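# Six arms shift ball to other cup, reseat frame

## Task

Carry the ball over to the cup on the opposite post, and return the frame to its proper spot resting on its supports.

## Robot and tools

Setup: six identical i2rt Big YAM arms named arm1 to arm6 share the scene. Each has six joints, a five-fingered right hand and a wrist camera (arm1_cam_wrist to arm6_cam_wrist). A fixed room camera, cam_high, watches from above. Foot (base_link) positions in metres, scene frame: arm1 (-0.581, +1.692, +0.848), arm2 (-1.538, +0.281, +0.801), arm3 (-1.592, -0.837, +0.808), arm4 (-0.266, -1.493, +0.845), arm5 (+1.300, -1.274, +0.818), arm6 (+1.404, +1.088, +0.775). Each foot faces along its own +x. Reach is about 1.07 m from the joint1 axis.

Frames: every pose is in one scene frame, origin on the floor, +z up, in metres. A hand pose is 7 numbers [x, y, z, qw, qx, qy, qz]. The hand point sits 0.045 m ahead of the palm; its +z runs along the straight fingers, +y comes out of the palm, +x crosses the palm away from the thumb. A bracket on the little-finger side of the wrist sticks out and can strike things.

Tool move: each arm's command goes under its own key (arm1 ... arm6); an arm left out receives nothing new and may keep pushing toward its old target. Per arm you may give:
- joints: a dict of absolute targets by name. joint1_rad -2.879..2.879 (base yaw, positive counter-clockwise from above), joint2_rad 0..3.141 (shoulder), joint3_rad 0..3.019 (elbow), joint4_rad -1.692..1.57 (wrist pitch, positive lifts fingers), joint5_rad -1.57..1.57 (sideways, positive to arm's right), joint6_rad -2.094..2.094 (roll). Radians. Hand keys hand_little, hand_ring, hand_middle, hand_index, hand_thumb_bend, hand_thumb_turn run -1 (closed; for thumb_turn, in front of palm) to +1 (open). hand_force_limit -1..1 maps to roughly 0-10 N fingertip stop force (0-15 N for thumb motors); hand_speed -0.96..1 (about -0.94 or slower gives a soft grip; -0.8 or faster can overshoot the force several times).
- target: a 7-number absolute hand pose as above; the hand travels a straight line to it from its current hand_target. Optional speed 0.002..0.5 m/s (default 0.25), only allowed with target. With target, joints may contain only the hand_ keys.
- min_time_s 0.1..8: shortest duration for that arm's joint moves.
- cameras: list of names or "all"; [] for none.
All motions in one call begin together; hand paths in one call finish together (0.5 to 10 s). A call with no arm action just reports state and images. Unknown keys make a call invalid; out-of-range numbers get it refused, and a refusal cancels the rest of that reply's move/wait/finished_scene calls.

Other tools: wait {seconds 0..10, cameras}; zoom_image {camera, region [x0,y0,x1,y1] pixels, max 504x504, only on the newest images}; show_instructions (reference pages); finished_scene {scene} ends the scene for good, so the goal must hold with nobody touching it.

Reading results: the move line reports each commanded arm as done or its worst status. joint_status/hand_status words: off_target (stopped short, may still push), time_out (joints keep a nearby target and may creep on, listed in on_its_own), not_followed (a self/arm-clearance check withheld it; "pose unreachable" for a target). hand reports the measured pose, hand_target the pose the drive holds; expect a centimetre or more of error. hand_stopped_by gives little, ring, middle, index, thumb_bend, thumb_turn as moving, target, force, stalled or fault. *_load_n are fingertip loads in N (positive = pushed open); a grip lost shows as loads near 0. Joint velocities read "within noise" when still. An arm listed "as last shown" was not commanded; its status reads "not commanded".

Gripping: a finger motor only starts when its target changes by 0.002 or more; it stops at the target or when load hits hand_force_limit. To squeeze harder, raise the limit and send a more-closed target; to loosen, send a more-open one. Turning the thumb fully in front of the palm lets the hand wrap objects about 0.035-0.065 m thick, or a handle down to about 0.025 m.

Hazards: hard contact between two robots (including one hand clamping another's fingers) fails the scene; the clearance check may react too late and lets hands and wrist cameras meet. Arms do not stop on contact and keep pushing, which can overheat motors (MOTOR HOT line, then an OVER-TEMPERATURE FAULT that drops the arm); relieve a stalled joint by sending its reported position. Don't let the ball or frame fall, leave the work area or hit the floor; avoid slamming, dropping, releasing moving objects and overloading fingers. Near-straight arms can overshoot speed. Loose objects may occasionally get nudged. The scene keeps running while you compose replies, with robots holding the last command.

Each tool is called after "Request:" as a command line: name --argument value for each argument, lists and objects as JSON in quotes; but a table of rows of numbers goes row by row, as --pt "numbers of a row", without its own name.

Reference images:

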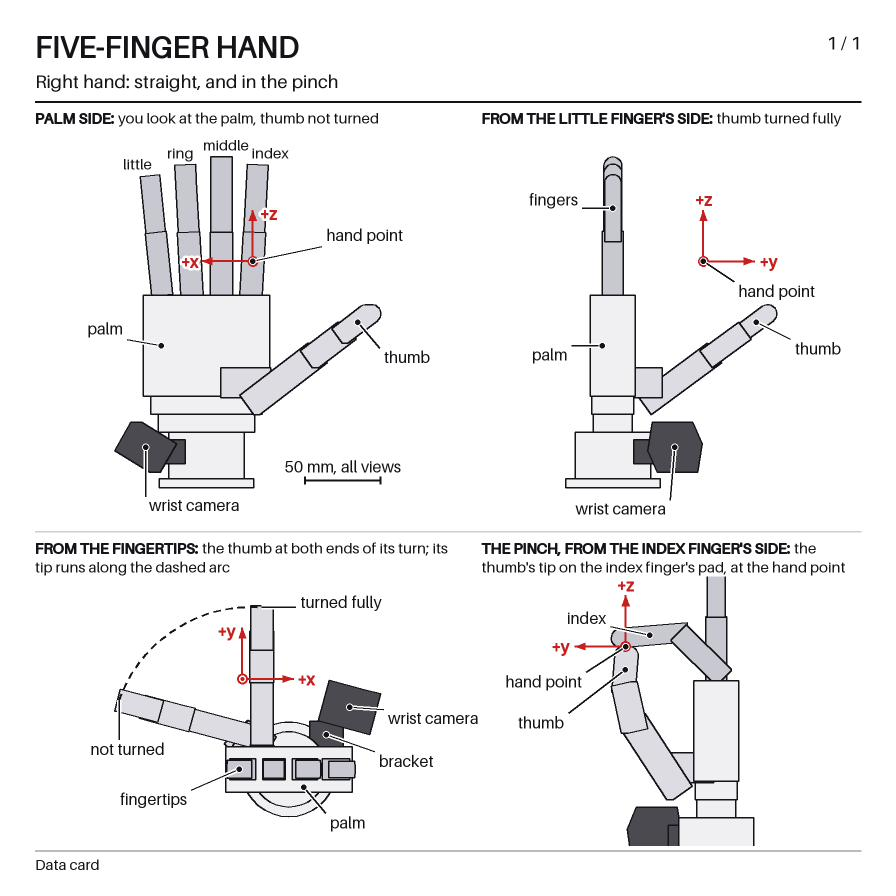

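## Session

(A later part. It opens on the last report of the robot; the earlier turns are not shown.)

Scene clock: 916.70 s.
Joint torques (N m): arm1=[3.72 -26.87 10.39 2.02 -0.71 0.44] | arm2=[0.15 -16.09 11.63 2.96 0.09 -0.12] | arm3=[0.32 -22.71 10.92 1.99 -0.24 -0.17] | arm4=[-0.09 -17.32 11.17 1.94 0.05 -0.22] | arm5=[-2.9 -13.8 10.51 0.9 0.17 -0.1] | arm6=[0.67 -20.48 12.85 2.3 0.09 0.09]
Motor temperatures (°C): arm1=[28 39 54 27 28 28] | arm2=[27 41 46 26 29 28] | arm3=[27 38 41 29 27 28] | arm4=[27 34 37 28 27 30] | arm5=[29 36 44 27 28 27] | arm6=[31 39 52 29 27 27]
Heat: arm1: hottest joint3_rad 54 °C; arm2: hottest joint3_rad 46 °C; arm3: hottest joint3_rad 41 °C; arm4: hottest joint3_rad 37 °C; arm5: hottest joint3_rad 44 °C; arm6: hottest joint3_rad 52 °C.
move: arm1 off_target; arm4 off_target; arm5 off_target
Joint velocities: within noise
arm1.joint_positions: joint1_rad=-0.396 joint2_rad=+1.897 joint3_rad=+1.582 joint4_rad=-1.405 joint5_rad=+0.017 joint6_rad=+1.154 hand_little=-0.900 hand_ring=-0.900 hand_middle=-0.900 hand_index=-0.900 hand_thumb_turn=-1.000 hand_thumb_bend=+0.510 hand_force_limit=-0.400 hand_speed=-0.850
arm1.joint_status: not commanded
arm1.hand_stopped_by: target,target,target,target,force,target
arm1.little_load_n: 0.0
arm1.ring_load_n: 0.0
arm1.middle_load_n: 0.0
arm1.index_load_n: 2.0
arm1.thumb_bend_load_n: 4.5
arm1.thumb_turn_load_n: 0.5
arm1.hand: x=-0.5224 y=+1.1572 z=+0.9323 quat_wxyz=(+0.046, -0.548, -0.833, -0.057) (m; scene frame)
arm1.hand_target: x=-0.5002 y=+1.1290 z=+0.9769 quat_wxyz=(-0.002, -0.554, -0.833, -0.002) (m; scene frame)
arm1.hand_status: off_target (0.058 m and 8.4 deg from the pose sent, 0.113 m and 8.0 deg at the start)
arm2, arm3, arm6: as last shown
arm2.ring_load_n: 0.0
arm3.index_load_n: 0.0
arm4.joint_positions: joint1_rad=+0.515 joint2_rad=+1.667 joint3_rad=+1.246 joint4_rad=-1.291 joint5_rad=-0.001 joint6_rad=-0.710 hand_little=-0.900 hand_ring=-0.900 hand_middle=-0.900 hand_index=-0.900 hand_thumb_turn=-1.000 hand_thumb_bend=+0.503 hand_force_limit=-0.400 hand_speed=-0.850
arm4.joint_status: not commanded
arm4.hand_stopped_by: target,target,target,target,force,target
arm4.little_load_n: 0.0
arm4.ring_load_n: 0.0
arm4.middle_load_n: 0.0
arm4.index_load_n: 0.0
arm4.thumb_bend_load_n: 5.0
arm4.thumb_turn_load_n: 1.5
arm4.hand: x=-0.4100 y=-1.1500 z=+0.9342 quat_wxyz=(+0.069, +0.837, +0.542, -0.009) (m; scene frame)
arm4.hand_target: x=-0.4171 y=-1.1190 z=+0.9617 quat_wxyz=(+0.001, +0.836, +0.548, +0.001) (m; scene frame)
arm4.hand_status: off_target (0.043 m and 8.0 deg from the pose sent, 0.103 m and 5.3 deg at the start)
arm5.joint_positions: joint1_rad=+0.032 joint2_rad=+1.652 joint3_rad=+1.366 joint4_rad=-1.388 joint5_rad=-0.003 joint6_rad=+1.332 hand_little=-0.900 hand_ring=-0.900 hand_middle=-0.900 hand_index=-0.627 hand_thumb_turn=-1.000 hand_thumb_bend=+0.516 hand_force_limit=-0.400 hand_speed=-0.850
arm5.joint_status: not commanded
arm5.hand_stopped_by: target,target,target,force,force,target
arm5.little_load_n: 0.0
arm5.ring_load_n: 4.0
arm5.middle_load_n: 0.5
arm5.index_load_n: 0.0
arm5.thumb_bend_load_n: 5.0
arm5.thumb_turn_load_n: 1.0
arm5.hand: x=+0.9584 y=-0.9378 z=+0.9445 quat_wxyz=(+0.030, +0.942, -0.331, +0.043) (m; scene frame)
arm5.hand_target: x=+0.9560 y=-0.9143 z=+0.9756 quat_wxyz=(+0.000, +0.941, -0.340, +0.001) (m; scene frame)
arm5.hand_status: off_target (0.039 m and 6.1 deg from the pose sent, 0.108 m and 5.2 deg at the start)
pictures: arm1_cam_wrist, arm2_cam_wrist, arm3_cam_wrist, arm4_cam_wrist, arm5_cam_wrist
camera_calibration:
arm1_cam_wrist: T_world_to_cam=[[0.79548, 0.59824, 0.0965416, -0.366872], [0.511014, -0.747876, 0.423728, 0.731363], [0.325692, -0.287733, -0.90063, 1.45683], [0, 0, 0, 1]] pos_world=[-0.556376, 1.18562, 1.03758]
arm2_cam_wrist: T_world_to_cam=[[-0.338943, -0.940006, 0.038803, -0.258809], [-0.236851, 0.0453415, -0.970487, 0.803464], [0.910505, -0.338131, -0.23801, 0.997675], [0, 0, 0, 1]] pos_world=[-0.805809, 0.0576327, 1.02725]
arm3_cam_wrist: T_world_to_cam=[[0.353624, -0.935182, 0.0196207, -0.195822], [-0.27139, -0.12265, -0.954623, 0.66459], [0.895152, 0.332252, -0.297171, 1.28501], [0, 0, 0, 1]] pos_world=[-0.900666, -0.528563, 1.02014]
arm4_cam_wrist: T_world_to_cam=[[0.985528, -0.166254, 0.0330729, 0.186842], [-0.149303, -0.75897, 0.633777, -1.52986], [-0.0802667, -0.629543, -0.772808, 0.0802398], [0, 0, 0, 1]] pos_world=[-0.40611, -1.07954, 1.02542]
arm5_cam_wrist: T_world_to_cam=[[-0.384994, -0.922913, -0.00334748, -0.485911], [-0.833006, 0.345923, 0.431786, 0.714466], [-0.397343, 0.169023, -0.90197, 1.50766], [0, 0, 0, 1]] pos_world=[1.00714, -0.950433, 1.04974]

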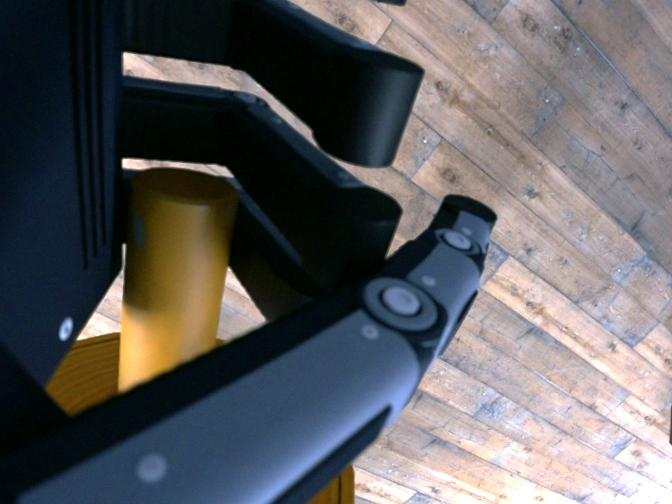

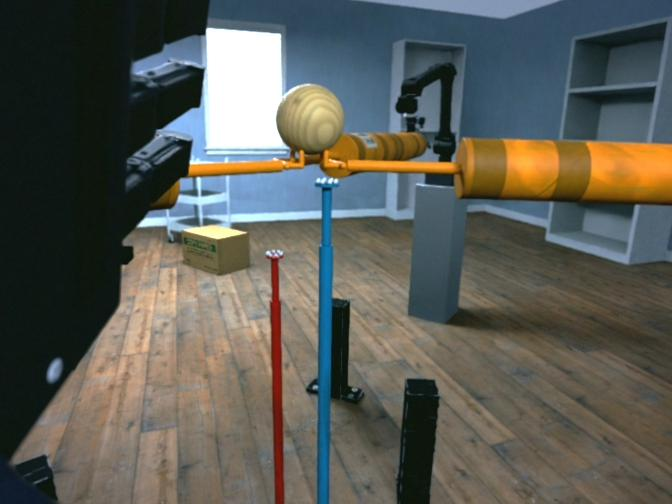

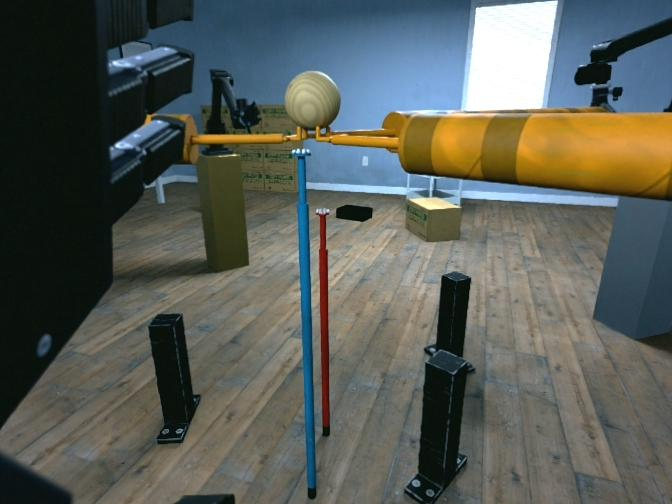

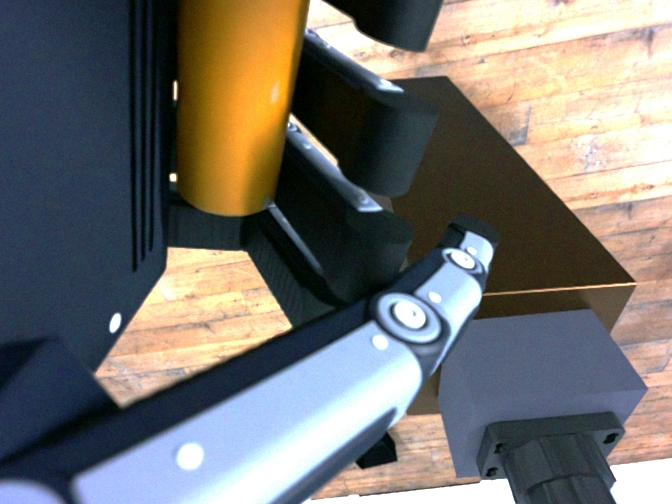

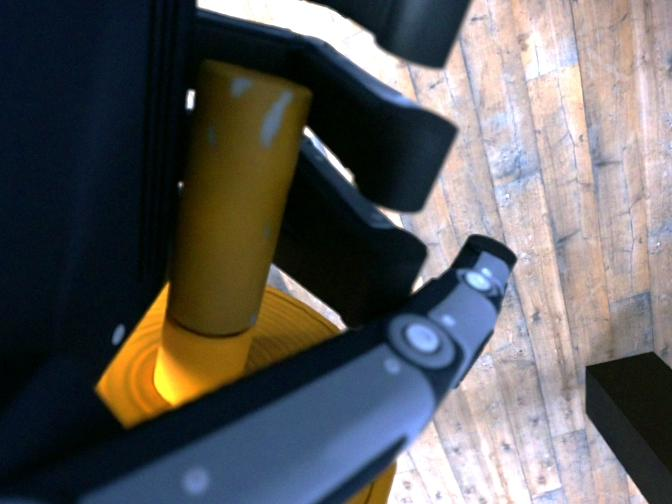

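Request:
move --arm1 '{"target": [-0.42, 1.135, 0.92, 0.03, 0.558, 0.829, -0.04], "speed": 0.05}' --arm5 '{"target": [1.015, -0.914, 0.92, -0.02, 0.940, -0.345, -0.03], "speed": 0.05}' --arm4 '{"target": [-0.354, -1.11, 0.905, -0.04, 0.836, 0.552, 0.005], "speed": 0.05}' --cameras '["arm1_cam_wrist", "arm2_cam_wrist", "arm3_cam_wrist", "arm6_cam_wrist"]'

Scene clock: 951.60 s.
Joint torques (N m): arm1=[2.78 -26.58 9.21 2.43 -0.28 0.3] | arm2=[-0.03 -15.97 11.64 2.95 0.07 -0.13] | arm3=[1.03 -21.95 11.1 2.09 -0.26 -0.09] | arm4=[0.03 -16.56 9.84 1.57 -0.17 -0.2] | arm5=[-2.49 -12.04 10.03 1.05 -0.14 -0.11] | arm6=[-0.09 -20.37 12.89 2.14 0.01 0.1]
Motor temperatures (°C): arm1=[28 40 50 28 28 28] | arm2=[27 41 46 26 29 28] | arm3=[27 38 41 29 27 28] | arm4=[27 34 39 28 27 30] | arm5=[28 36 42 27 28 27] | arm6=[31 39 52 29 27 27]
Heat: arm1: hottest joint3_rad 50 °C; arm2: hottest joint3_rad 46 °C; arm3: hottest joint3_rad 41 °C; arm4: hottest joint3_rad 39 °C; arm5: hottest joint3_rad 42 °C; arm6: hottest joint3_rad 52 °C.
move: arm1 off_target; arm4 off_target; arm5 off_target
Joint velocities: within noise
arm1.joint_positions: joint1_rad=-0.234 joint2_rad=+1.872 joint3_rad=+1.395 joint4_rad=-1.144 joint5_rad=+0.017 joint6_rad=+1.325 hand_little=-0.900 hand_ring=-0.900 hand_middle=-0.900 hand_index=-0.900 hand_thumb_turn=-1.000 hand_thumb_bend=+0.510 hand_force_limit=-0.400 hand_speed=-0.850
arm1.joint_status: not commanded
arm1.hand_stopped_by: target,target,target,target,force,target
arm1.little_load_n: 0.0
arm1.ring_load_n: 0.0
arm1.middle_load_n: 0.0
arm1.index_load_n: 2.0
arm1.thumb_bend_load_n: 4.5
arm1.thumb_turn_load_n: 1.0
arm1.hand: x=-0.4380 y=+1.1675 z=+0.8768 quat_wxyz=(+0.022, -0.553, -0.833, -0.011) (m; scene frame)
arm1.hand_target: x=-0.4206 y=+1.1382 z=+0.9219 quat_wxyz=(-0.031, -0.557, -0.829, +0.038) (m; scene frame)
arm1.hand_status: off_target (0.057 m and 8.4 deg from the pose sent, 0.105 m and 14.1 deg at the start)
arm2, arm3, arm6: as last shown
arm3.middle_load_n: -0.5
arm4.joint_positions: joint1_rad=+0.369 joint2_rad=+1.631 joint3_rad=+1.067 joint4_rad=-1.045 joint5_rad=-0.010 joint6_rad=-0.863 hand_little=-0.900 hand_ring=-0.900 hand_middle=-0.900 hand_index=-0.900 hand_thumb_turn=-1.000 hand_thumb_bend=+0.503 hand_force_limit=-0.400 hand_speed=-0.850
arm4.joint_status: not commanded
arm4.hand_stopped_by: target,target,target,target,force,target
arm4.little_load_n: 0.0
arm4.ring_load_n: 0.5
arm4.middle_load_n: -0.5
arm4.index_load_n: 0.0
arm4.thumb_bend_load_n: 5.0
arm4.thumb_turn_load_n: 1.5
arm4.hand: x=-0.3481 y=-1.1395 z=+0.8800 quat_wxyz=(+0.017, +0.837, +0.547, -0.009) (m; scene frame)
arm4.hand_target: x=-0.3536 y=-1.1115 z=+0.9061 quat_wxyz=(-0.039, +0.834, +0.551, +0.006) (m; scene frame)
arm4.hand_status: off_target (0.039 m and 6.7 deg from the pose sent, 0.075 m and 12.6 deg at the start)
arm5.joint_positions: joint1_rad=-0.084 joint2_rad=+1.561 joint3_rad=+1.105 joint4_rad=-1.146 joint5_rad=-0.004 joint6_rad=+1.233 hand_little=-0.900 hand_ring=-0.900 hand_middle=-0.900 hand_index=-0.627 hand_thumb_turn=-1.000 hand_thumb_bend=+0.516 hand_force_limit=-0.400 hand_speed=-0.850
arm5.joint_status: not commanded
arm5.hand_stopped_by: target,target,target,force,force,target
arm5.little_load_n: 0.0
arm5.ring_load_n: 2.5
arm5.middle_load_n: 1.0
arm5.index_load_n: 0.0
arm5.thumb_bend_load_n: 5.0
arm5.thumb_turn_load_n: 1.0
arm5.hand: x=+1.0213 y=-0.9395 z=+0.8915 quat_wxyz=(+0.012, +0.940, -0.339, +0.011) (m; scene frame)
arm5.hand_target: x=+1.0159 y=-0.9152 z=+0.9207 quat_wxyz=(-0.020, +0.938, -0.344, -0.029) (m; scene frame)
arm5.hand_status: off_target (0.039 m and 6.0 deg from the pose sent, 0.066 m and 10.2 deg at the start)
arm6.ring_load_n: -0.5
pictures: arm1_cam_wrist, arm2_cam_wrist, arm3_cam_wrist, arm6_cam_wrist
camera_calibration:
arm1_cam_wrist: T_world_to_cam=[[0.80124, 0.597726, 0.0271559, -0.370768], [0.509585, -0.705468, 0.492583, 0.608948], [0.313587, -0.380839, -0.869842, 1.45871], [0, 0, 0, 1]] pos_world=[-0.470672, 1.20675, 0.978962]
arm2_cam_wrist: T_world_to_cam=[[-0.338943, -0.940006, 0.038803, -0.258809], [-0.236851, 0.0453415, -0.970487, 0.803464], [0.910505, -0.338131, -0.23801, 0.997675], [0, 0, 0, 1]] pos_world=[-0.805809, 0.0576327, 1.02725]
arm3_cam_wrist: T_world_to_cam=[[0.353624, -0.935182, 0.0196207, -0.195822], [-0.27139, -0.12265, -0.954623, 0.66459], [0.895152, 0.332252, -0.297171, 1.28501], [0, 0, 0, 1]] pos_world=[-0.900666, -0.528563, 1.02014]
arm6_cam_wrist: T_world_to_cam=[[-0.72967, 0.682292, 0.0453796, 0.183425], [0.172803, 0.248198, -0.953172, 0.69049], [-0.661605, -0.687659, -0.299005, 1.25881], [0, 0, 0, 1]] pos_world=[0.847354, 0.569102, 1.02622]

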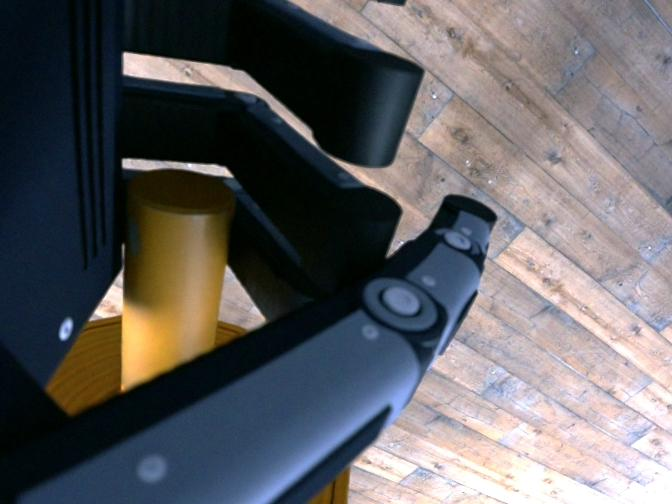

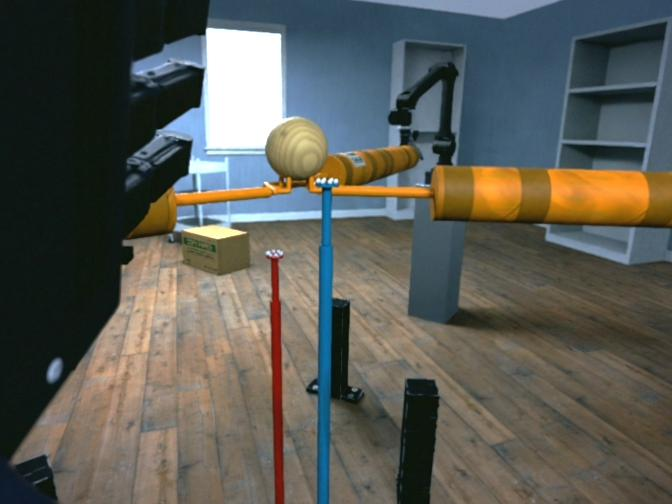

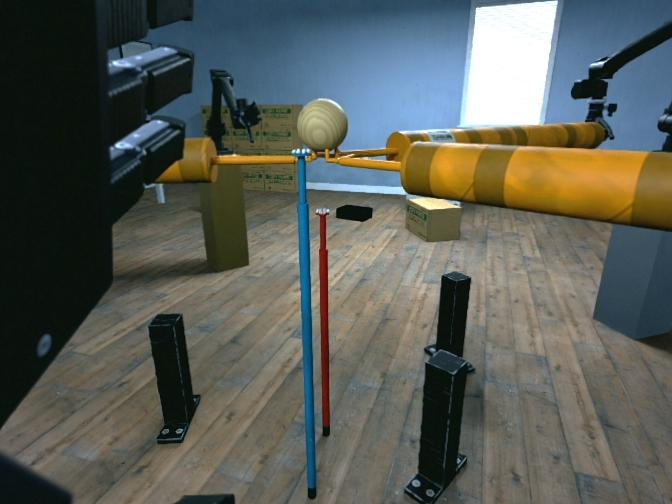

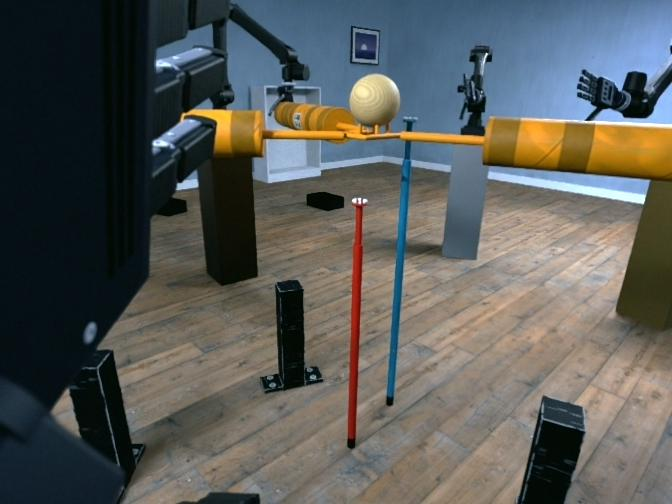

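Request:
move --arm1 '{"target": [-0.361, 1.1525, 0.862, 0.03, 0.558, 0.829, -0.04], "speed": 0.05}' --arm5 '{"target": [1.077, -0.891, 0.865, -0.02, 0.940, -0.345, -0.03], "speed": 0.05}' --arm4 '{"target": [-0.292, -1.0885, 0.849, -0.04, 0.836, 0.552, 0.005], "speed": 0.05}' --cameras '["arm1_cam_wrist", "arm2_cam_wrist", "arm3_cam_wrist", "arm6_cam_wrist"]'

Scene clock: 971.03 s.
Joint torques (N m): arm1=[2.43 -23.47 9.18 2.66 -0.12 0.32] | arm2=[0.38 -16.21 11.69 2.93 0.09 -0.13] | arm3=[0.21 -22.12 10.92 1.98 -0.27 -0.13] | arm4=[0.32 -13.86 9.5 1.8 -0.19 -0.22] | arm5=[-2.26 -9.52 9.62 1.17 -0.3 -0.09] | arm6=[0.5 -20.42 12.78 2.28 0.1 0.1]
Motor temperatures (°C): arm1=[28 39 46 28 28 28] | arm2=[27 41 46 26 29 28] | arm3=[27 38 41 29 27 28] | arm4=[27 34 38 28 27 30] | arm5=[28 36 42 27 28 27] | arm6=[31 39 52 29 27 27]
Heat: arm1: hottest joint3_rad 46 °C; arm2: hottest joint3_rad 46 °C; arm3: hottest joint3_rad 41 °C; arm4: hottest joint3_rad 38 °C; arm5: hottest joint3_rad 42 °C; arm6: hottest joint3_rad 52 °C.
move: arm1 off_target; arm4 off_target; arm5 off_target
Joint velocities: within noise
arm1.joint_positions: joint1_rad=-0.115 joint2_rad=+1.900 joint3_rad=+1.310 joint4_rad=-1.012 joint5_rad=+0.024 joint6_rad=+1.438 hand_little=-0.900 hand_ring=-0.900 hand_middle=-0.900 hand_index=-0.900 hand_thumb_turn=-1.000 hand_thumb_bend=+0.510 hand_force_limit=-0.400 hand_speed=-0.850
arm1.joint_status: not commanded
arm1.hand_stopped_by: target,target,target,target,force,target
arm1.little_load_n: 0.0
arm1.ring_load_n: 0.0
arm1.middle_load_n: 0.0
arm1.index_load_n: 2.0
arm1.thumb_bend_load_n: 4.5
arm1.thumb_turn_load_n: 1.0
arm1.hand: x=-0.3799 y=+1.1873 z=+0.8339 quat_wxyz=(+0.018, -0.551, -0.834, +0.000) (m; scene frame)
arm1.hand_target: x=-0.3617 y=+1.1551 z=+0.8644 quat_wxyz=(-0.030, -0.557, -0.829, +0.038) (m; scene frame)
arm1.hand_status: off_target (0.049 m and 7.2 deg from the pose sent, 0.080 m and 8.4 deg at the start)
arm2, arm3, arm6: as last shown
arm3.middle_load_n: 0.0
arm4.joint_positions: joint1_rad=+0.219 joint2_rad=+1.695 joint3_rad=+1.021 joint4_rad=-0.909 joint5_rad=-0.022 joint6_rad=-1.006 hand_little=-0.900 hand_ring=-0.900 hand_middle=-0.900 hand_index=-0.900 hand_thumb_turn=-1.000 hand_thumb_bend=+0.503 hand_force_limit=-0.400 hand_speed=-0.850
arm4.joint_status: not commanded
arm4.hand_stopped_by: target,target,target,target,force,target
arm4.little_load_n: 1.0
arm4.ring_load_n: 0.0
arm4.middle_load_n: 0.0
arm4.index_load_n: 0.0
arm4.thumb_bend_load_n: 5.5
arm4.thumb_turn_load_n: 1.5
arm4.hand: x=-0.2892 y=-1.1194 z=+0.8372 quat_wxyz=(+0.000, +0.839, +0.543, -0.011) (m; scene frame)
arm4.hand_target: x=-0.2919 y=-1.0895 z=+0.8505 quat_wxyz=(-0.040, +0.834, +0.551, +0.005) (m; scene frame)
arm4.hand_status: off_target (0.033 m and 5.1 deg from the pose sent, 0.082 m and 6.7 deg at the start)
arm5.joint_positions: joint1_rad=-0.242 joint2_rad=+1.585 joint3_rad=+1.007 joint4_rad=-0.999 joint5_rad=-0.013 joint6_rad=+1.076 hand_little=-0.900 hand_ring=-0.900 hand_middle=-0.899 hand_index=-0.627 hand_thumb_turn=-1.000 hand_thumb_bend=+0.516 hand_force_limit=-0.400 hand_speed=-0.850
arm5.joint_status: not commanded
arm5.hand_stopped_by: target,target,target,force,force,target
arm5.little_load_n: 0.0
arm5.ring_load_n: 0.5
arm5.middle_load_n: 1.5
arm5.index_load_n: 0.0
arm5.thumb_bend_load_n: 5.5
arm5.thumb_turn_load_n: 1.0
arm5.hand: x=+1.0818 y=-0.9177 z=+0.8502 quat_wxyz=(+0.007, +0.941, -0.339, -0.002) (m; scene frame)
arm5.hand_target: x=+1.0776 y=-0.8918 z=+0.8659 quat_wxyz=(-0.020, +0.938, -0.344, -0.030) (m; scene frame)
arm5.hand_status: off_target (0.031 m and 4.5 deg from the pose sent, 0.079 m and 6.0 deg at the start)
arm6.ring_load_n: 0.0
pictures: arm1_cam_wrist, arm2_cam_wrist, arm3_cam_wrist, arm6_cam_wrist
camera_calibration:
arm1_cam_wrist: T_world_to_cam=[[0.797272, 0.603569, 0.00791004, -0.420366], [0.517746, -0.690525, 0.505089, 0.589381], [0.310318, -0.398598, -0.863031, 1.42488], [0, 0, 0, 1]] pos_world=[-0.412171, 1.22866, 0.935354]
arm2_cam_wrist: T_world_to_cam=[[-0.338943, -0.940006, 0.038803, -0.258809], [-0.236851, 0.0453415, -0.970487, 0.803464], [0.910505, -0.338131, -0.23801, 0.997675], [0, 0, 0, 1]] pos_world=[-0.805809, 0.0576327, 1.02725]
arm3_cam_wrist: T_world_to_cam=[[0.353624, -0.935182, 0.0196207, -0.195822], [-0.27139, -0.12265, -0.954623, 0.66459], [0.895152, 0.332252, -0.297171, 1.28501], [0, 0, 0, 1]] pos_world=[-0.900666, -0.528563, 1.02014]
arm6_cam_wrist: T_world_to_cam=[[-0.72967, 0.682292, 0.0453796, 0.183425], [0.172803, 0.248198, -0.953172, 0.69049], [-0.661605, -0.687659, -0.299005, 1.25881], [0, 0, 0, 1]] pos_world=[0.847354, 0.569102, 1.02622]

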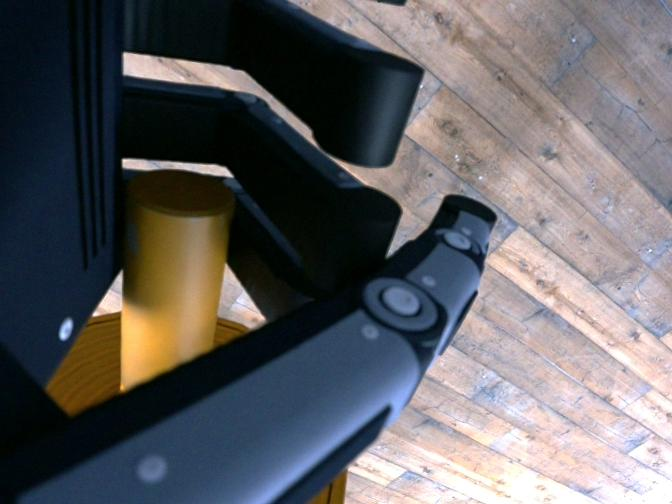

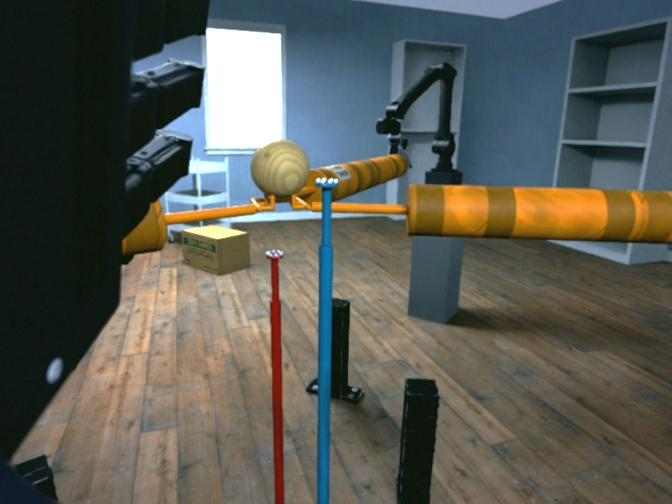

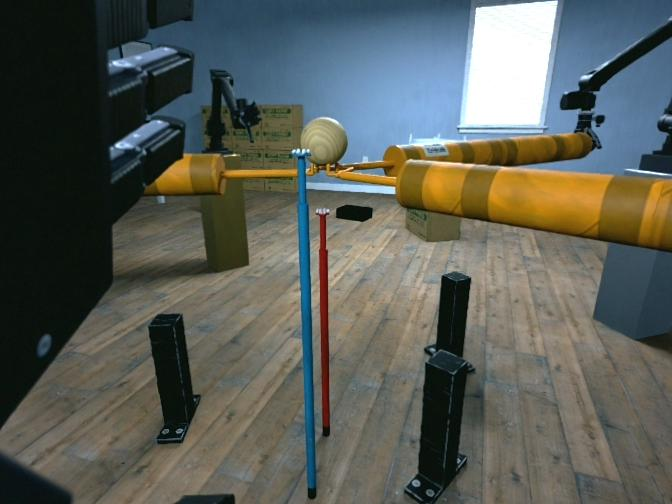

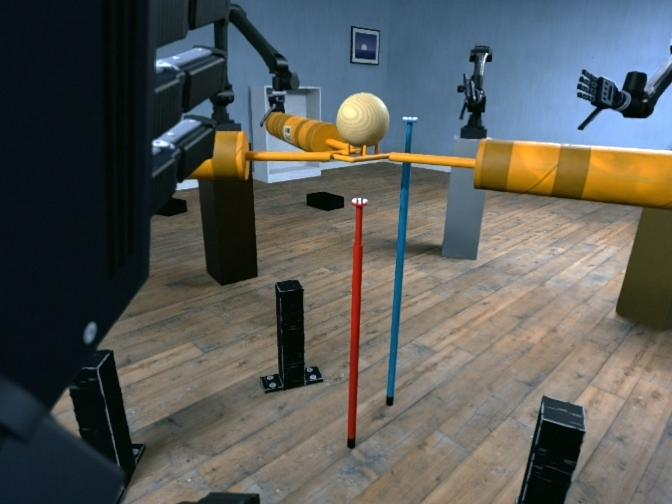

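Request:
zoom_image --camera "arm2_cam_wrist" --region '[200, 120, 360, 280]'

Request:
zoom_image --camera "arm2_cam_wrist" --region '[200, 340, 360, 500]'

Request:
zoom_image --camera "arm3_cam_wrist" --region '[240, 100, 400, 260]'

Request:
zoom_image --camera "arm6_cam_wrist" --region '[280, 80, 440, 240]'

Request:
zoom_image --camera "arm6_cam_wrist" --region '[280, 300, 440, 460]'

Scaled by 3.150 from the camera's 672x504 image, which has a finer 960x720 frame.

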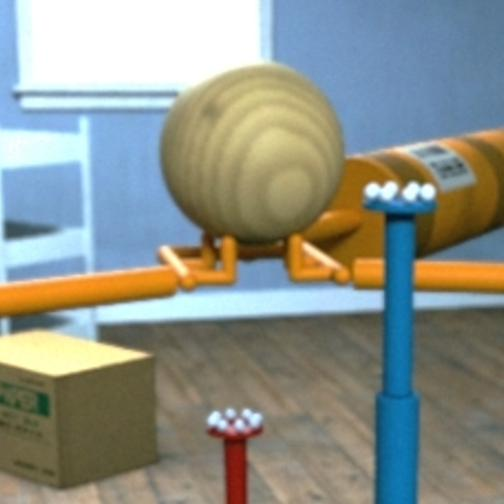

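Scaled by 3.150 from the camera's 672x504 image, which has a finer 960x720 frame.

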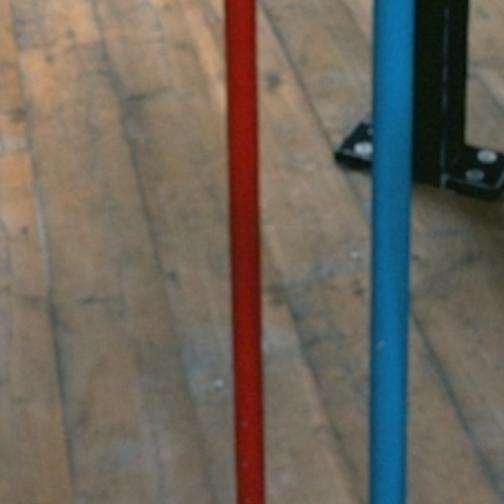

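Scaled by 3.150 from the camera's 672x504 image, which has a finer 960x720 frame.

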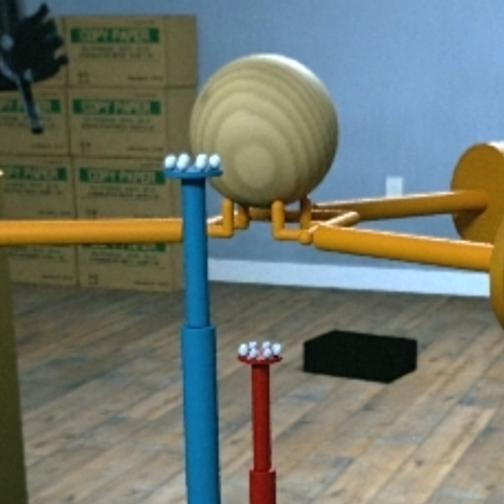

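Scaled by 3.150 from the camera's 672x504 image, which has a finer 960x720 frame.

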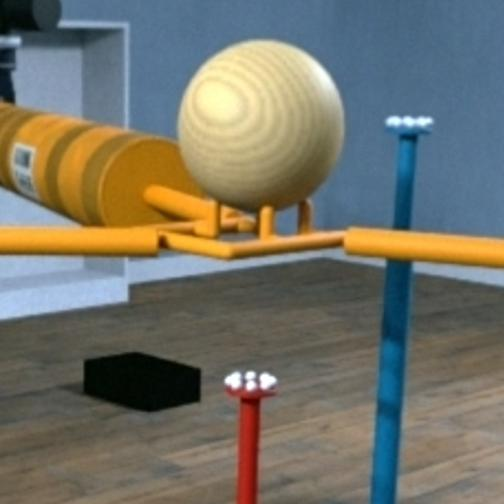

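Scaled by 3.150 from the camera's 672x504 image, which has a finer 960x720 frame.

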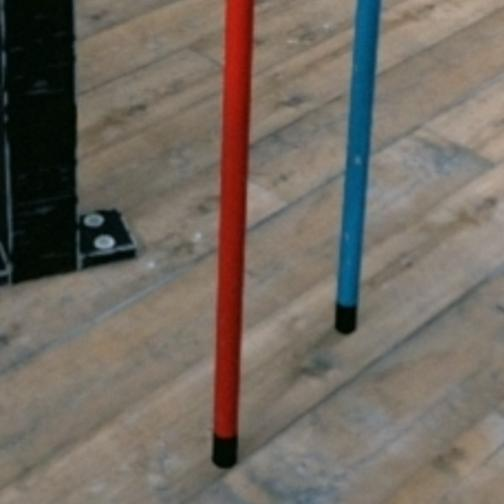

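Request:
move --arm1 '{"target": [-0.351, 1.1625, 0.780, 0.02, 0.557, 0.830, -0.02], "speed": 0.05}' --arm5 '{"target": [1.087, -0.881, 0.785, -0.01, 0.940, -0.342, -0.015], "speed": 0.05}' --arm4 '{"target": [-0.282, -1.0785, 0.767, -0.02, 0.836, 0.550, 0.005], "speed": 0.05}' --cameras '["arm1_cam_wrist", "arm2_cam_wrist", "arm3_cam_wrist", "arm6_cam_wrist"]'

Request:
zoom_image --camera "arm2_cam_wrist" --region '[200, 140, 360, 300]'

Request:
zoom_image --camera "arm3_cam_wrist" --region '[240, 120, 400, 280]'

Request:
zoom_image --camera "arm6_cam_wrist" --region '[280, 90, 440, 250]'

Scene clock: 1010.97 s.
Joint torques (N m): arm1=[2.55 -24.82 7.94 2.36 -0.3 0.29] | arm2=[-0.03 -16.21 11.6 2.93 0.09 -0.12] | arm3=[0.85 -22.95 10.99 1.96 -0.24 -0.13] | arm4=[0.32 -15.33 8.32 1.42 0.08 -0.19] | arm5=[-2.49 -10.81 8.18 0.92 0.02 -0.11] | arm6=[0.5 -20.42 12.88 2.22 0.11 0.1]
Motor temperatures (°C): arm1=[28 38 44 28 28 28] | arm2=[27 41 46 26 29 28] | arm3=[27 38 41 29 27 28] | arm4=[27 33 35 28 27 30] | arm5=[28 35 40 27 28 27] | arm6=[31 39 52 29 27 27]
Heat: arm1: hottest joint3_rad 44 °C; arm2: hottest joint3_rad 46 °C; arm3: hottest joint3_rad 41 °C; arm4: hottest joint3_rad 35 °C; arm5: hottest joint3_rad 40 °C; arm6: hottest joint3_rad 52 °C.
move: arm1 off_target; arm4 off_target; arm5 off_target
Joint velocities: within noise
arm1.joint_positions: joint1_rad=-0.101 joint2_rad=+2.037 joint3_rad=+1.267 joint4_rad=-0.866 joint5_rad=+0.012 joint6_rad=+1.456 hand_little=-0.900 hand_ring=-0.900 hand_middle=-0.900 hand_index=-0.900 hand_thumb_turn=-1.000 hand_thumb_bend=+0.510 hand_force_limit=-0.400 hand_speed=-0.850
arm1.joint_status: not commanded
arm1.hand_stopped_by: target,target,target,target,force,target
arm1.little_load_n: 0.0
arm1.ring_load_n: 0.0
arm1.middle_load_n: 0.0
arm1.index_load_n: 1.5
arm1.thumb_bend_load_n: 4.5
arm1.thumb_turn_load_n: 0.5
arm1.hand: x=-0.3728 y=+1.1971 z=+0.7523 quat_wxyz=(+0.027, -0.552, -0.833, -0.015) (m; scene frame)
arm1.hand_target: x=-0.3514 y=+1.1646 z=+0.7823 quat_wxyz=(-0.021, -0.557, -0.830, +0.019) (m; scene frame)
arm1.hand_status: off_target (0.049 m and 6.8 deg from the pose sent, 0.066 m and 5.0 deg at the start)
arm2, arm3, arm6: as last shown
arm4.joint_positions: joint1_rad=+0.205 joint2_rad=+1.888 joint3_rad=+1.013 joint4_rad=-0.738 joint5_rad=-0.012 joint6_rad=-1.025 hand_little=-0.900 hand_ring=-0.900 hand_middle=-0.900 hand_index=-0.900 hand_thumb_turn=-1.000 hand_thumb_bend=+0.503 hand_force_limit=-0.400 hand_speed=-0.850
arm4.joint_status: not commanded
arm4.hand_stopped_by: target,target,target,target,force,target
arm4.little_load_n: 0.0
arm4.ring_load_n: 0.0
arm4.middle_load_n: 0.0
arm4.index_load_n: 0.0
arm4.thumb_bend_load_n: 5.0
arm4.thumb_turn_load_n: 1.5
arm4.hand: x=-0.2819 y=-1.1110 z=+0.7559 quat_wxyz=(+0.016, +0.838, +0.546, -0.013) (m; scene frame)
arm4.hand_target: x=-0.2819 y=-1.0794 z=+0.7683 quat_wxyz=(-0.020, +0.835, +0.549, +0.005) (m; scene frame)
arm4.hand_status: off_target (0.034 m and 4.6 deg from the pose sent, 0.082 m and 3.1 deg at the start)
arm5.joint_positions: joint1_rad=-0.264 joint2_rad=+1.754 joint3_rad=+0.975 joint4_rad=-0.825 joint5_rad=-0.011 joint6_rad=+1.047 hand_little=-0.900 hand_ring=-0.900 hand_middle=-0.899 hand_index=-0.627 hand_thumb_turn=-1.000 hand_thumb_bend=+0.516 hand_force_limit=-0.400 hand_speed=-0.850
arm5.joint_status: not commanded
arm5.hand_stopped_by: target,target,target,force,force,target
arm5.little_load_n: 0.0
arm5.ring_load_n: 2.5
arm5.middle_load_n: 1.0
arm5.index_load_n: 0.0
arm5.thumb_bend_load_n: 5.0
arm5.thumb_turn_load_n: 1.0
arm5.hand: x=+1.0885 y=-0.9078 z=+0.7728 quat_wxyz=(+0.017, +0.941, -0.337, +0.007) (m; scene frame)
arm5.hand_target: x=+1.0874 y=-0.8817 z=+0.7858 quat_wxyz=(-0.010, +0.940, -0.342, -0.015) (m; scene frame)
arm5.hand_status: off_target (0.029 m and 4.0 deg from the pose sent, 0.075 m and 2.4 deg at the start)
pictures: arm1_cam_wrist, arm2_cam_wrist, arm3_cam_wrist, arm6_cam_wrist
camera_calibration:
arm1_cam_wrist: T_world_to_cam=[[0.799834, 0.599445, 0.0305134, -0.442387], [0.51394, -0.710233, 0.481077, 0.673882], [0.310051, -0.3691, -0.876147, 1.33066], [0, 0, 0, 1]] pos_world=[-0.405071, 1.23494, 0.85516]
arm2_cam_wrist: T_world_to_cam=[[-0.338943, -0.940006, 0.038803, -0.258809], [-0.236851, 0.0453415, -0.970487, 0.803464], [0.910505, -0.338131, -0.23801, 0.997675], [0, 0, 0, 1]] pos_world=[-0.805809, 0.0576327, 1.02725]
arm3_cam_wrist: T_world_to_cam=[[0.353624, -0.935182, 0.0196207, -0.195822], [-0.27139, -0.12265, -0.954623, 0.66459], [0.895152, 0.332252, -0.297171, 1.28501], [0, 0, 0, 1]] pos_world=[-0.900666, -0.528563, 1.02014]
arm6_cam_wrist: T_world_to_cam=[[-0.72967, 0.682292, 0.0453796, 0.183425], [0.172803, 0.248198, -0.953172, 0.69049], [-0.661605, -0.687659, -0.299005, 1.25881], [0, 0, 0, 1]] pos_world=[0.847354, 0.569102, 1.02622]

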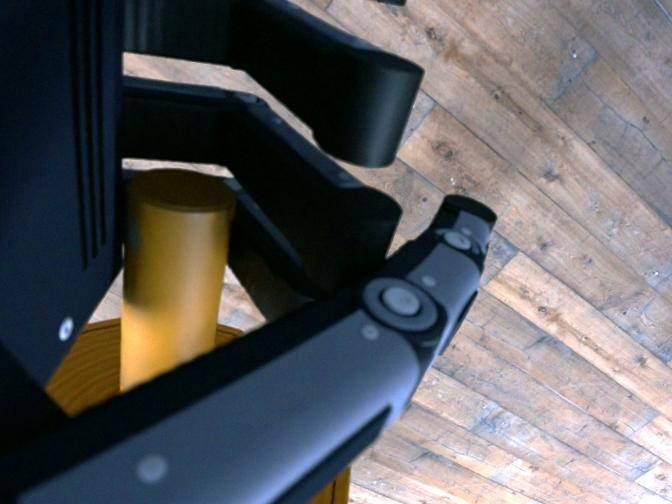

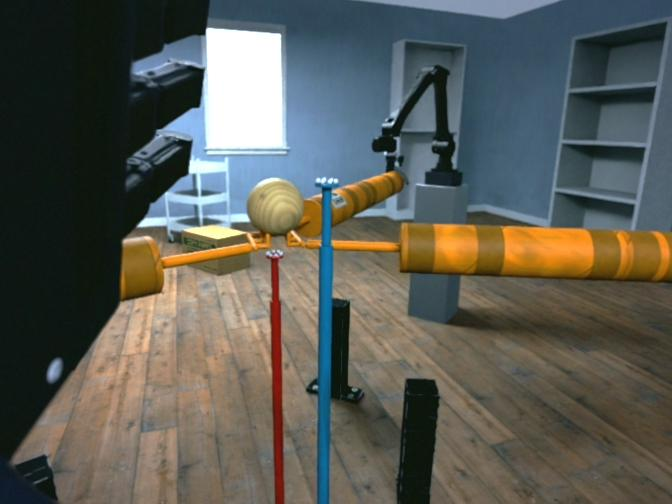

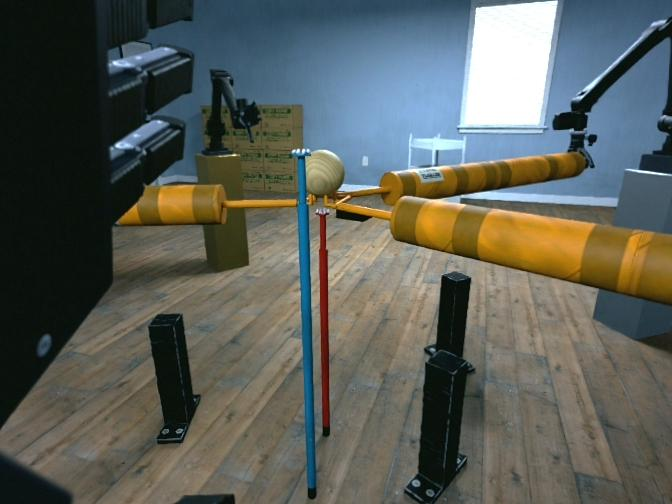

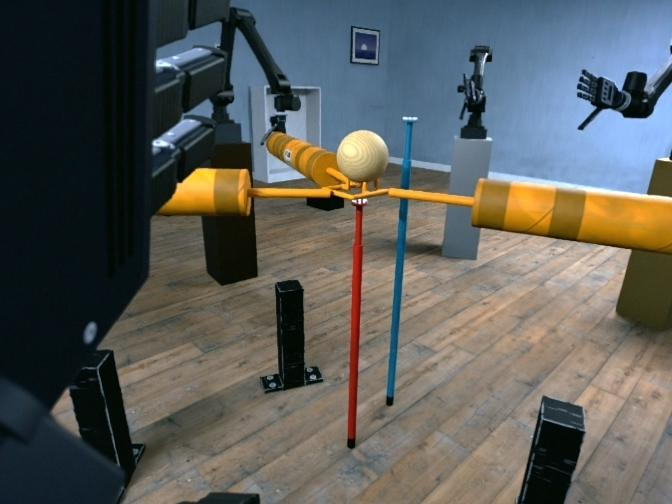

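Scaled by 3.150 from the camera's 672x504 image, which has a finer 960x720 frame.

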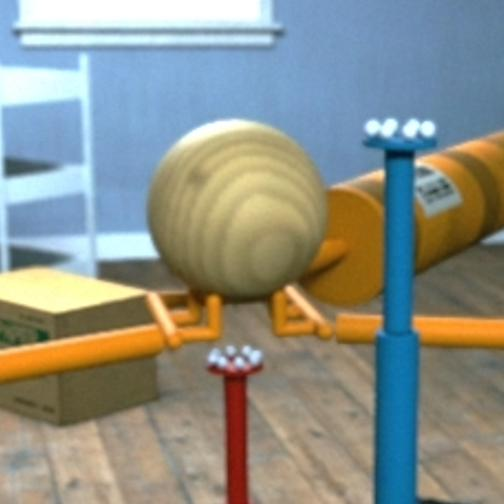

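Scaled by 3.150 from the camera's 672x504 image, which has a finer 960x720 frame.

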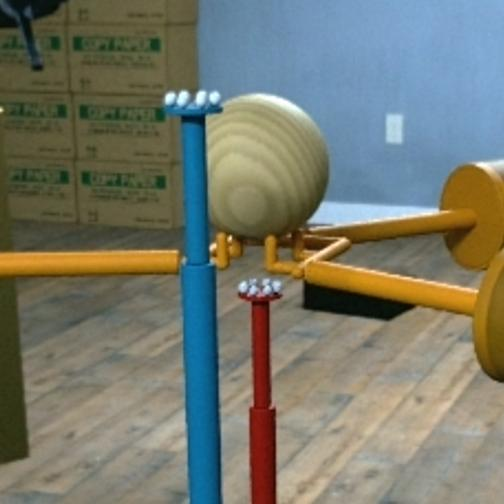

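Scaled by 3.150 from the camera's 672x504 image, which has a finer 960x720 frame.

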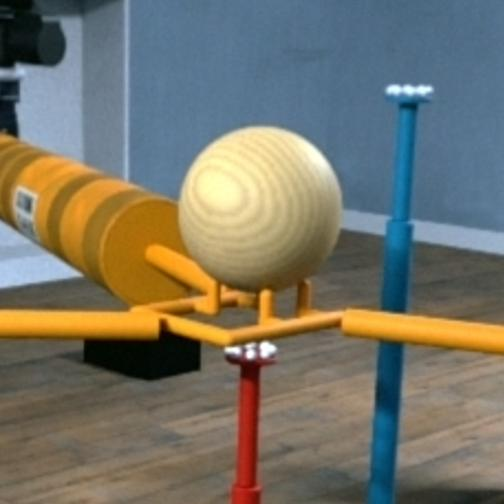

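Request:
move --arm1 '{"target": [-0.345, 1.1635, 0.740, 0.02, 0.557, 0.830, -0.02], "speed": 0.04}' --arm5 '{"target": [1.093, -0.881, 0.745, -0.01, 0.940, -0.342, -0.015], "speed": 0.04}' --arm4 '{"target": [-0.276, -1.0785, 0.727, -0.02, 0.836, 0.550, 0.005], "speed": 0.04}' --cameras '["arm2_cam_wrist", "arm3_cam_wrist", "arm6_cam_wrist"]'

Request:
zoom_image --camera "arm2_cam_wrist" --region '[200, 140, 360, 300]'

Request:
zoom_image --camera "arm3_cam_wrist" --region '[240, 120, 400, 280]'

Request:
zoom_image --camera "arm6_cam_wrist" --region '[280, 110, 440, 270]'

Scene clock: 1038.87 s.
Joint torques (N m): arm1=[2.32 -25.29 7.35 2.33 -0.17 0.29] | arm2=[-0.03 -16.09 11.63 2.93 0.08 -0.11] | arm3=[-0.03 -22.89 11.07 2.06 -0.33 -0.06] | arm4=[0.21 -15.74 7.04 1.57 0.05 -0.19] | arm5=[-2.49 -11.11 7.28 0.85 -0.03 -0.11] | arm6=[-0.38 -20.48 12.78 2.19 0.06 0.07]
Motor temperatures (°C): arm1=[28 39 43 28 28 28] | arm2=[27 41 46 26 29 28] | arm3=[27 39 41 29 27 28] | arm4=[27 33 33 28 27 30] | arm5=[28 35 40 27 28 27] | arm6=[31 39 53 29 27 27]
Heat: arm1: hottest joint3_rad 43 °C; arm2: hottest joint3_rad 46 °C; arm3: hottest joint3_rad 41 °C; arm4: hottest joint2_rad 33 °C; arm5: hottest joint3_rad 40 °C; arm6: hottest joint3_rad 53 °C.
move: arm1 off_target; arm4 off_target; arm5 off_target
Joint velocities: within noise
arm1.joint_positions: joint1_rad=-0.087 joint2_rad=+2.110 joint3_rad=+1.258 joint4_rad=-0.783 joint5_rad=+0.009 joint6_rad=+1.467 hand_little=-0.900 hand_ring=-0.900 hand_middle=-0.900 hand_index=-0.900 hand_thumb_turn=-1.000 hand_thumb_bend=+0.510 hand_force_limit=-0.400 hand_speed=-0.850
arm1.joint_status: not commanded
arm1.hand_stopped_by: target,target,target,target,force,target
arm1.little_load_n: 0.5
arm1.ring_load_n: 0.0
arm1.middle_load_n: 0.0
arm1.index_load_n: 1.5
arm1.thumb_bend_load_n: 4.5
arm1.thumb_turn_load_n: 1.0
arm1.hand: x=-0.3657 y=+1.1998 z=+0.7131 quat_wxyz=(+0.026, -0.551, -0.834, -0.015) (m; scene frame)
arm1.hand_target: x=-0.3454 y=+1.1656 z=+0.7423 quat_wxyz=(-0.020, -0.557, -0.830, +0.019) (m; scene frame)
arm1.hand_status: off_target (0.050 m and 6.7 deg from the pose sent, 0.045 m and 6.8 deg at the start)
arm2, arm3, arm6: as last shown
arm4.joint_positions: joint1_rad=+0.192 joint2_rad=+1.972 joint3_rad=+1.006 joint4_rad=-0.642 joint5_rad=-0.011 joint6_rad=-1.036 hand_little=-0.900 hand_ring=-0.900 hand_middle=-0.900 hand_index=-0.900 hand_thumb_turn=-1.000 hand_thumb_bend=+0.503 hand_force_limit=-0.400 hand_speed=-0.850
arm4.joint_status: not commanded
arm4.hand_stopped_by: target,target,target,target,force,target
arm4.little_load_n: 0.0
arm4.ring_load_n: 0.0
arm4.middle_load_n: 0.0
arm4.index_load_n: 0.0
arm4.thumb_bend_load_n: 5.0
arm4.thumb_turn_load_n: 1.5
arm4.hand: x=-0.2764 y=-1.1090 z=+0.7180 quat_wxyz=(+0.014, +0.838, +0.545, -0.012) (m; scene frame)
arm4.hand_target: x=-0.2759 y=-1.0792 z=+0.7281 quat_wxyz=(-0.020, +0.835, +0.549, +0.005) (m; scene frame)
arm4.hand_status: off_target (0.032 m and 4.4 deg from the pose sent, 0.044 m and 4.6 deg at the start)
arm5.joint_positions: joint1_rad=-0.277 joint2_rad=+1.831 joint3_rad=+0.948 joint4_rad=-0.715 joint5_rad=-0.010 joint6_rad=+1.035 hand_little=-0.900 hand_ring=-0.900 hand_middle=-0.899 hand_index=-0.627 hand_thumb_turn=-1.000 hand_thumb_bend=+0.516 hand_force_limit=-0.400 hand_speed=-0.850
arm5.joint_status: not commanded
arm5.hand_stopped_by: target,target,target,force,force,target
arm5.little_load_n: 0.0
arm5.ring_load_n: 2.0
arm5.middle_load_n: 1.0
arm5.index_load_n: 0.0
arm5.thumb_bend_load_n: 5.5
arm5.thumb_turn_load_n: 0.5
arm5.hand: x=+1.0939 y=-0.9061 z=+0.7346 quat_wxyz=(+0.014, +0.941, -0.337, +0.005) (m; scene frame)
arm5.hand_target: x=+1.0934 y=-0.8815 z=+0.7457 quat_wxyz=(-0.010, +0.940, -0.342, -0.015) (m; scene frame)
arm5.hand_status: off_target (0.027 m and 3.6 deg from the pose sent, 0.039 m and 4.0 deg at the start)
pictures: arm2_cam_wrist, arm3_cam_wrist, arm6_cam_wrist
camera_calibration:
arm2_cam_wrist: T_world_to_cam=[[-0.338943, -0.940006, 0.038803, -0.258809], [-0.236851, 0.0453415, -0.970487, 0.803464], [0.910505, -0.338131, -0.23801, 0.997675], [0, 0, 0, 1]] pos_world=[-0.805809, 0.0576327, 1.02725]
arm3_cam_wrist: T_world_to_cam=[[0.353624, -0.935182, 0.0196207, -0.195822], [-0.27139, -0.12265, -0.954623, 0.66459], [0.895152, 0.332252, -0.297171, 1.28501], [0, 0, 0, 1]] pos_world=[-0.900666, -0.528563, 1.02014]
arm6_cam_wrist: T_world_to_cam=[[-0.72967, 0.682292, 0.0453796, 0.183425], [0.172803, 0.248198, -0.953172, 0.69049], [-0.661605, -0.687659, -0.299005, 1.25881], [0, 0, 0, 1]] pos_world=[0.847354, 0.569102, 1.02622]

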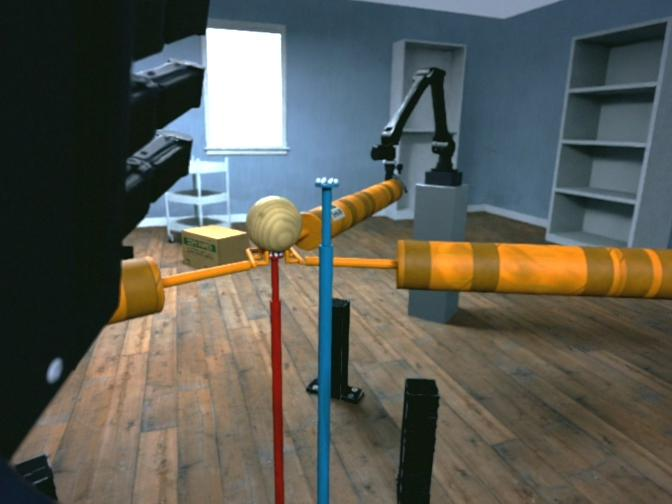

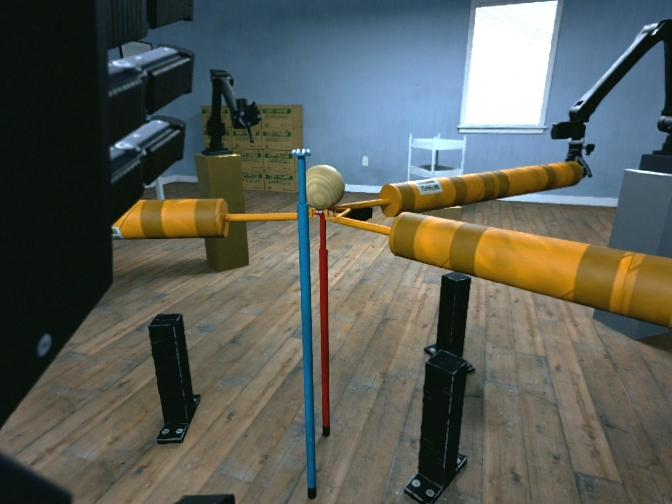

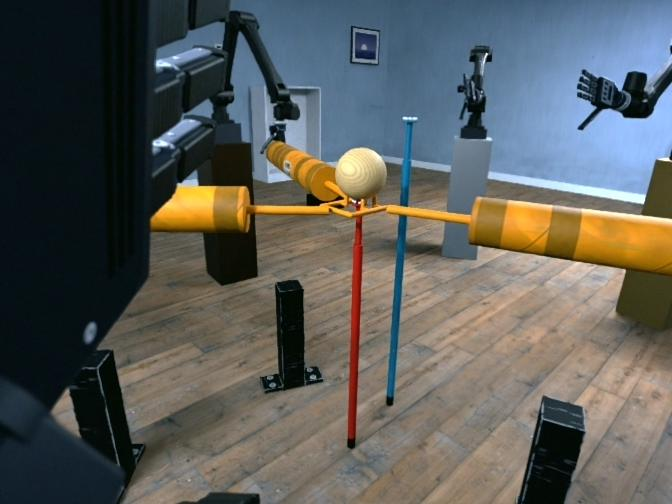

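Scaled by 3.150 from the camera's 672x504 image, which has a finer 960x720 frame.

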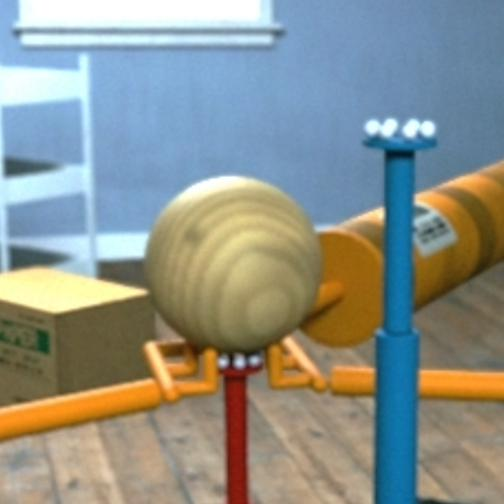

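Scaled by 3.150 from the camera's 672x504 image, which has a finer 960x720 frame.

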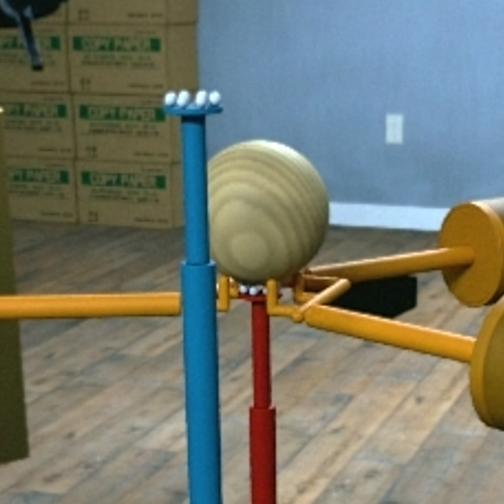

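Scaled by 3.150 from the camera's 672x504 image, which has a finer 960x720 frame.

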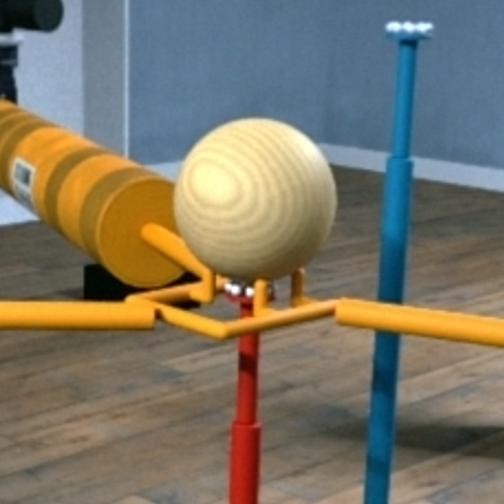

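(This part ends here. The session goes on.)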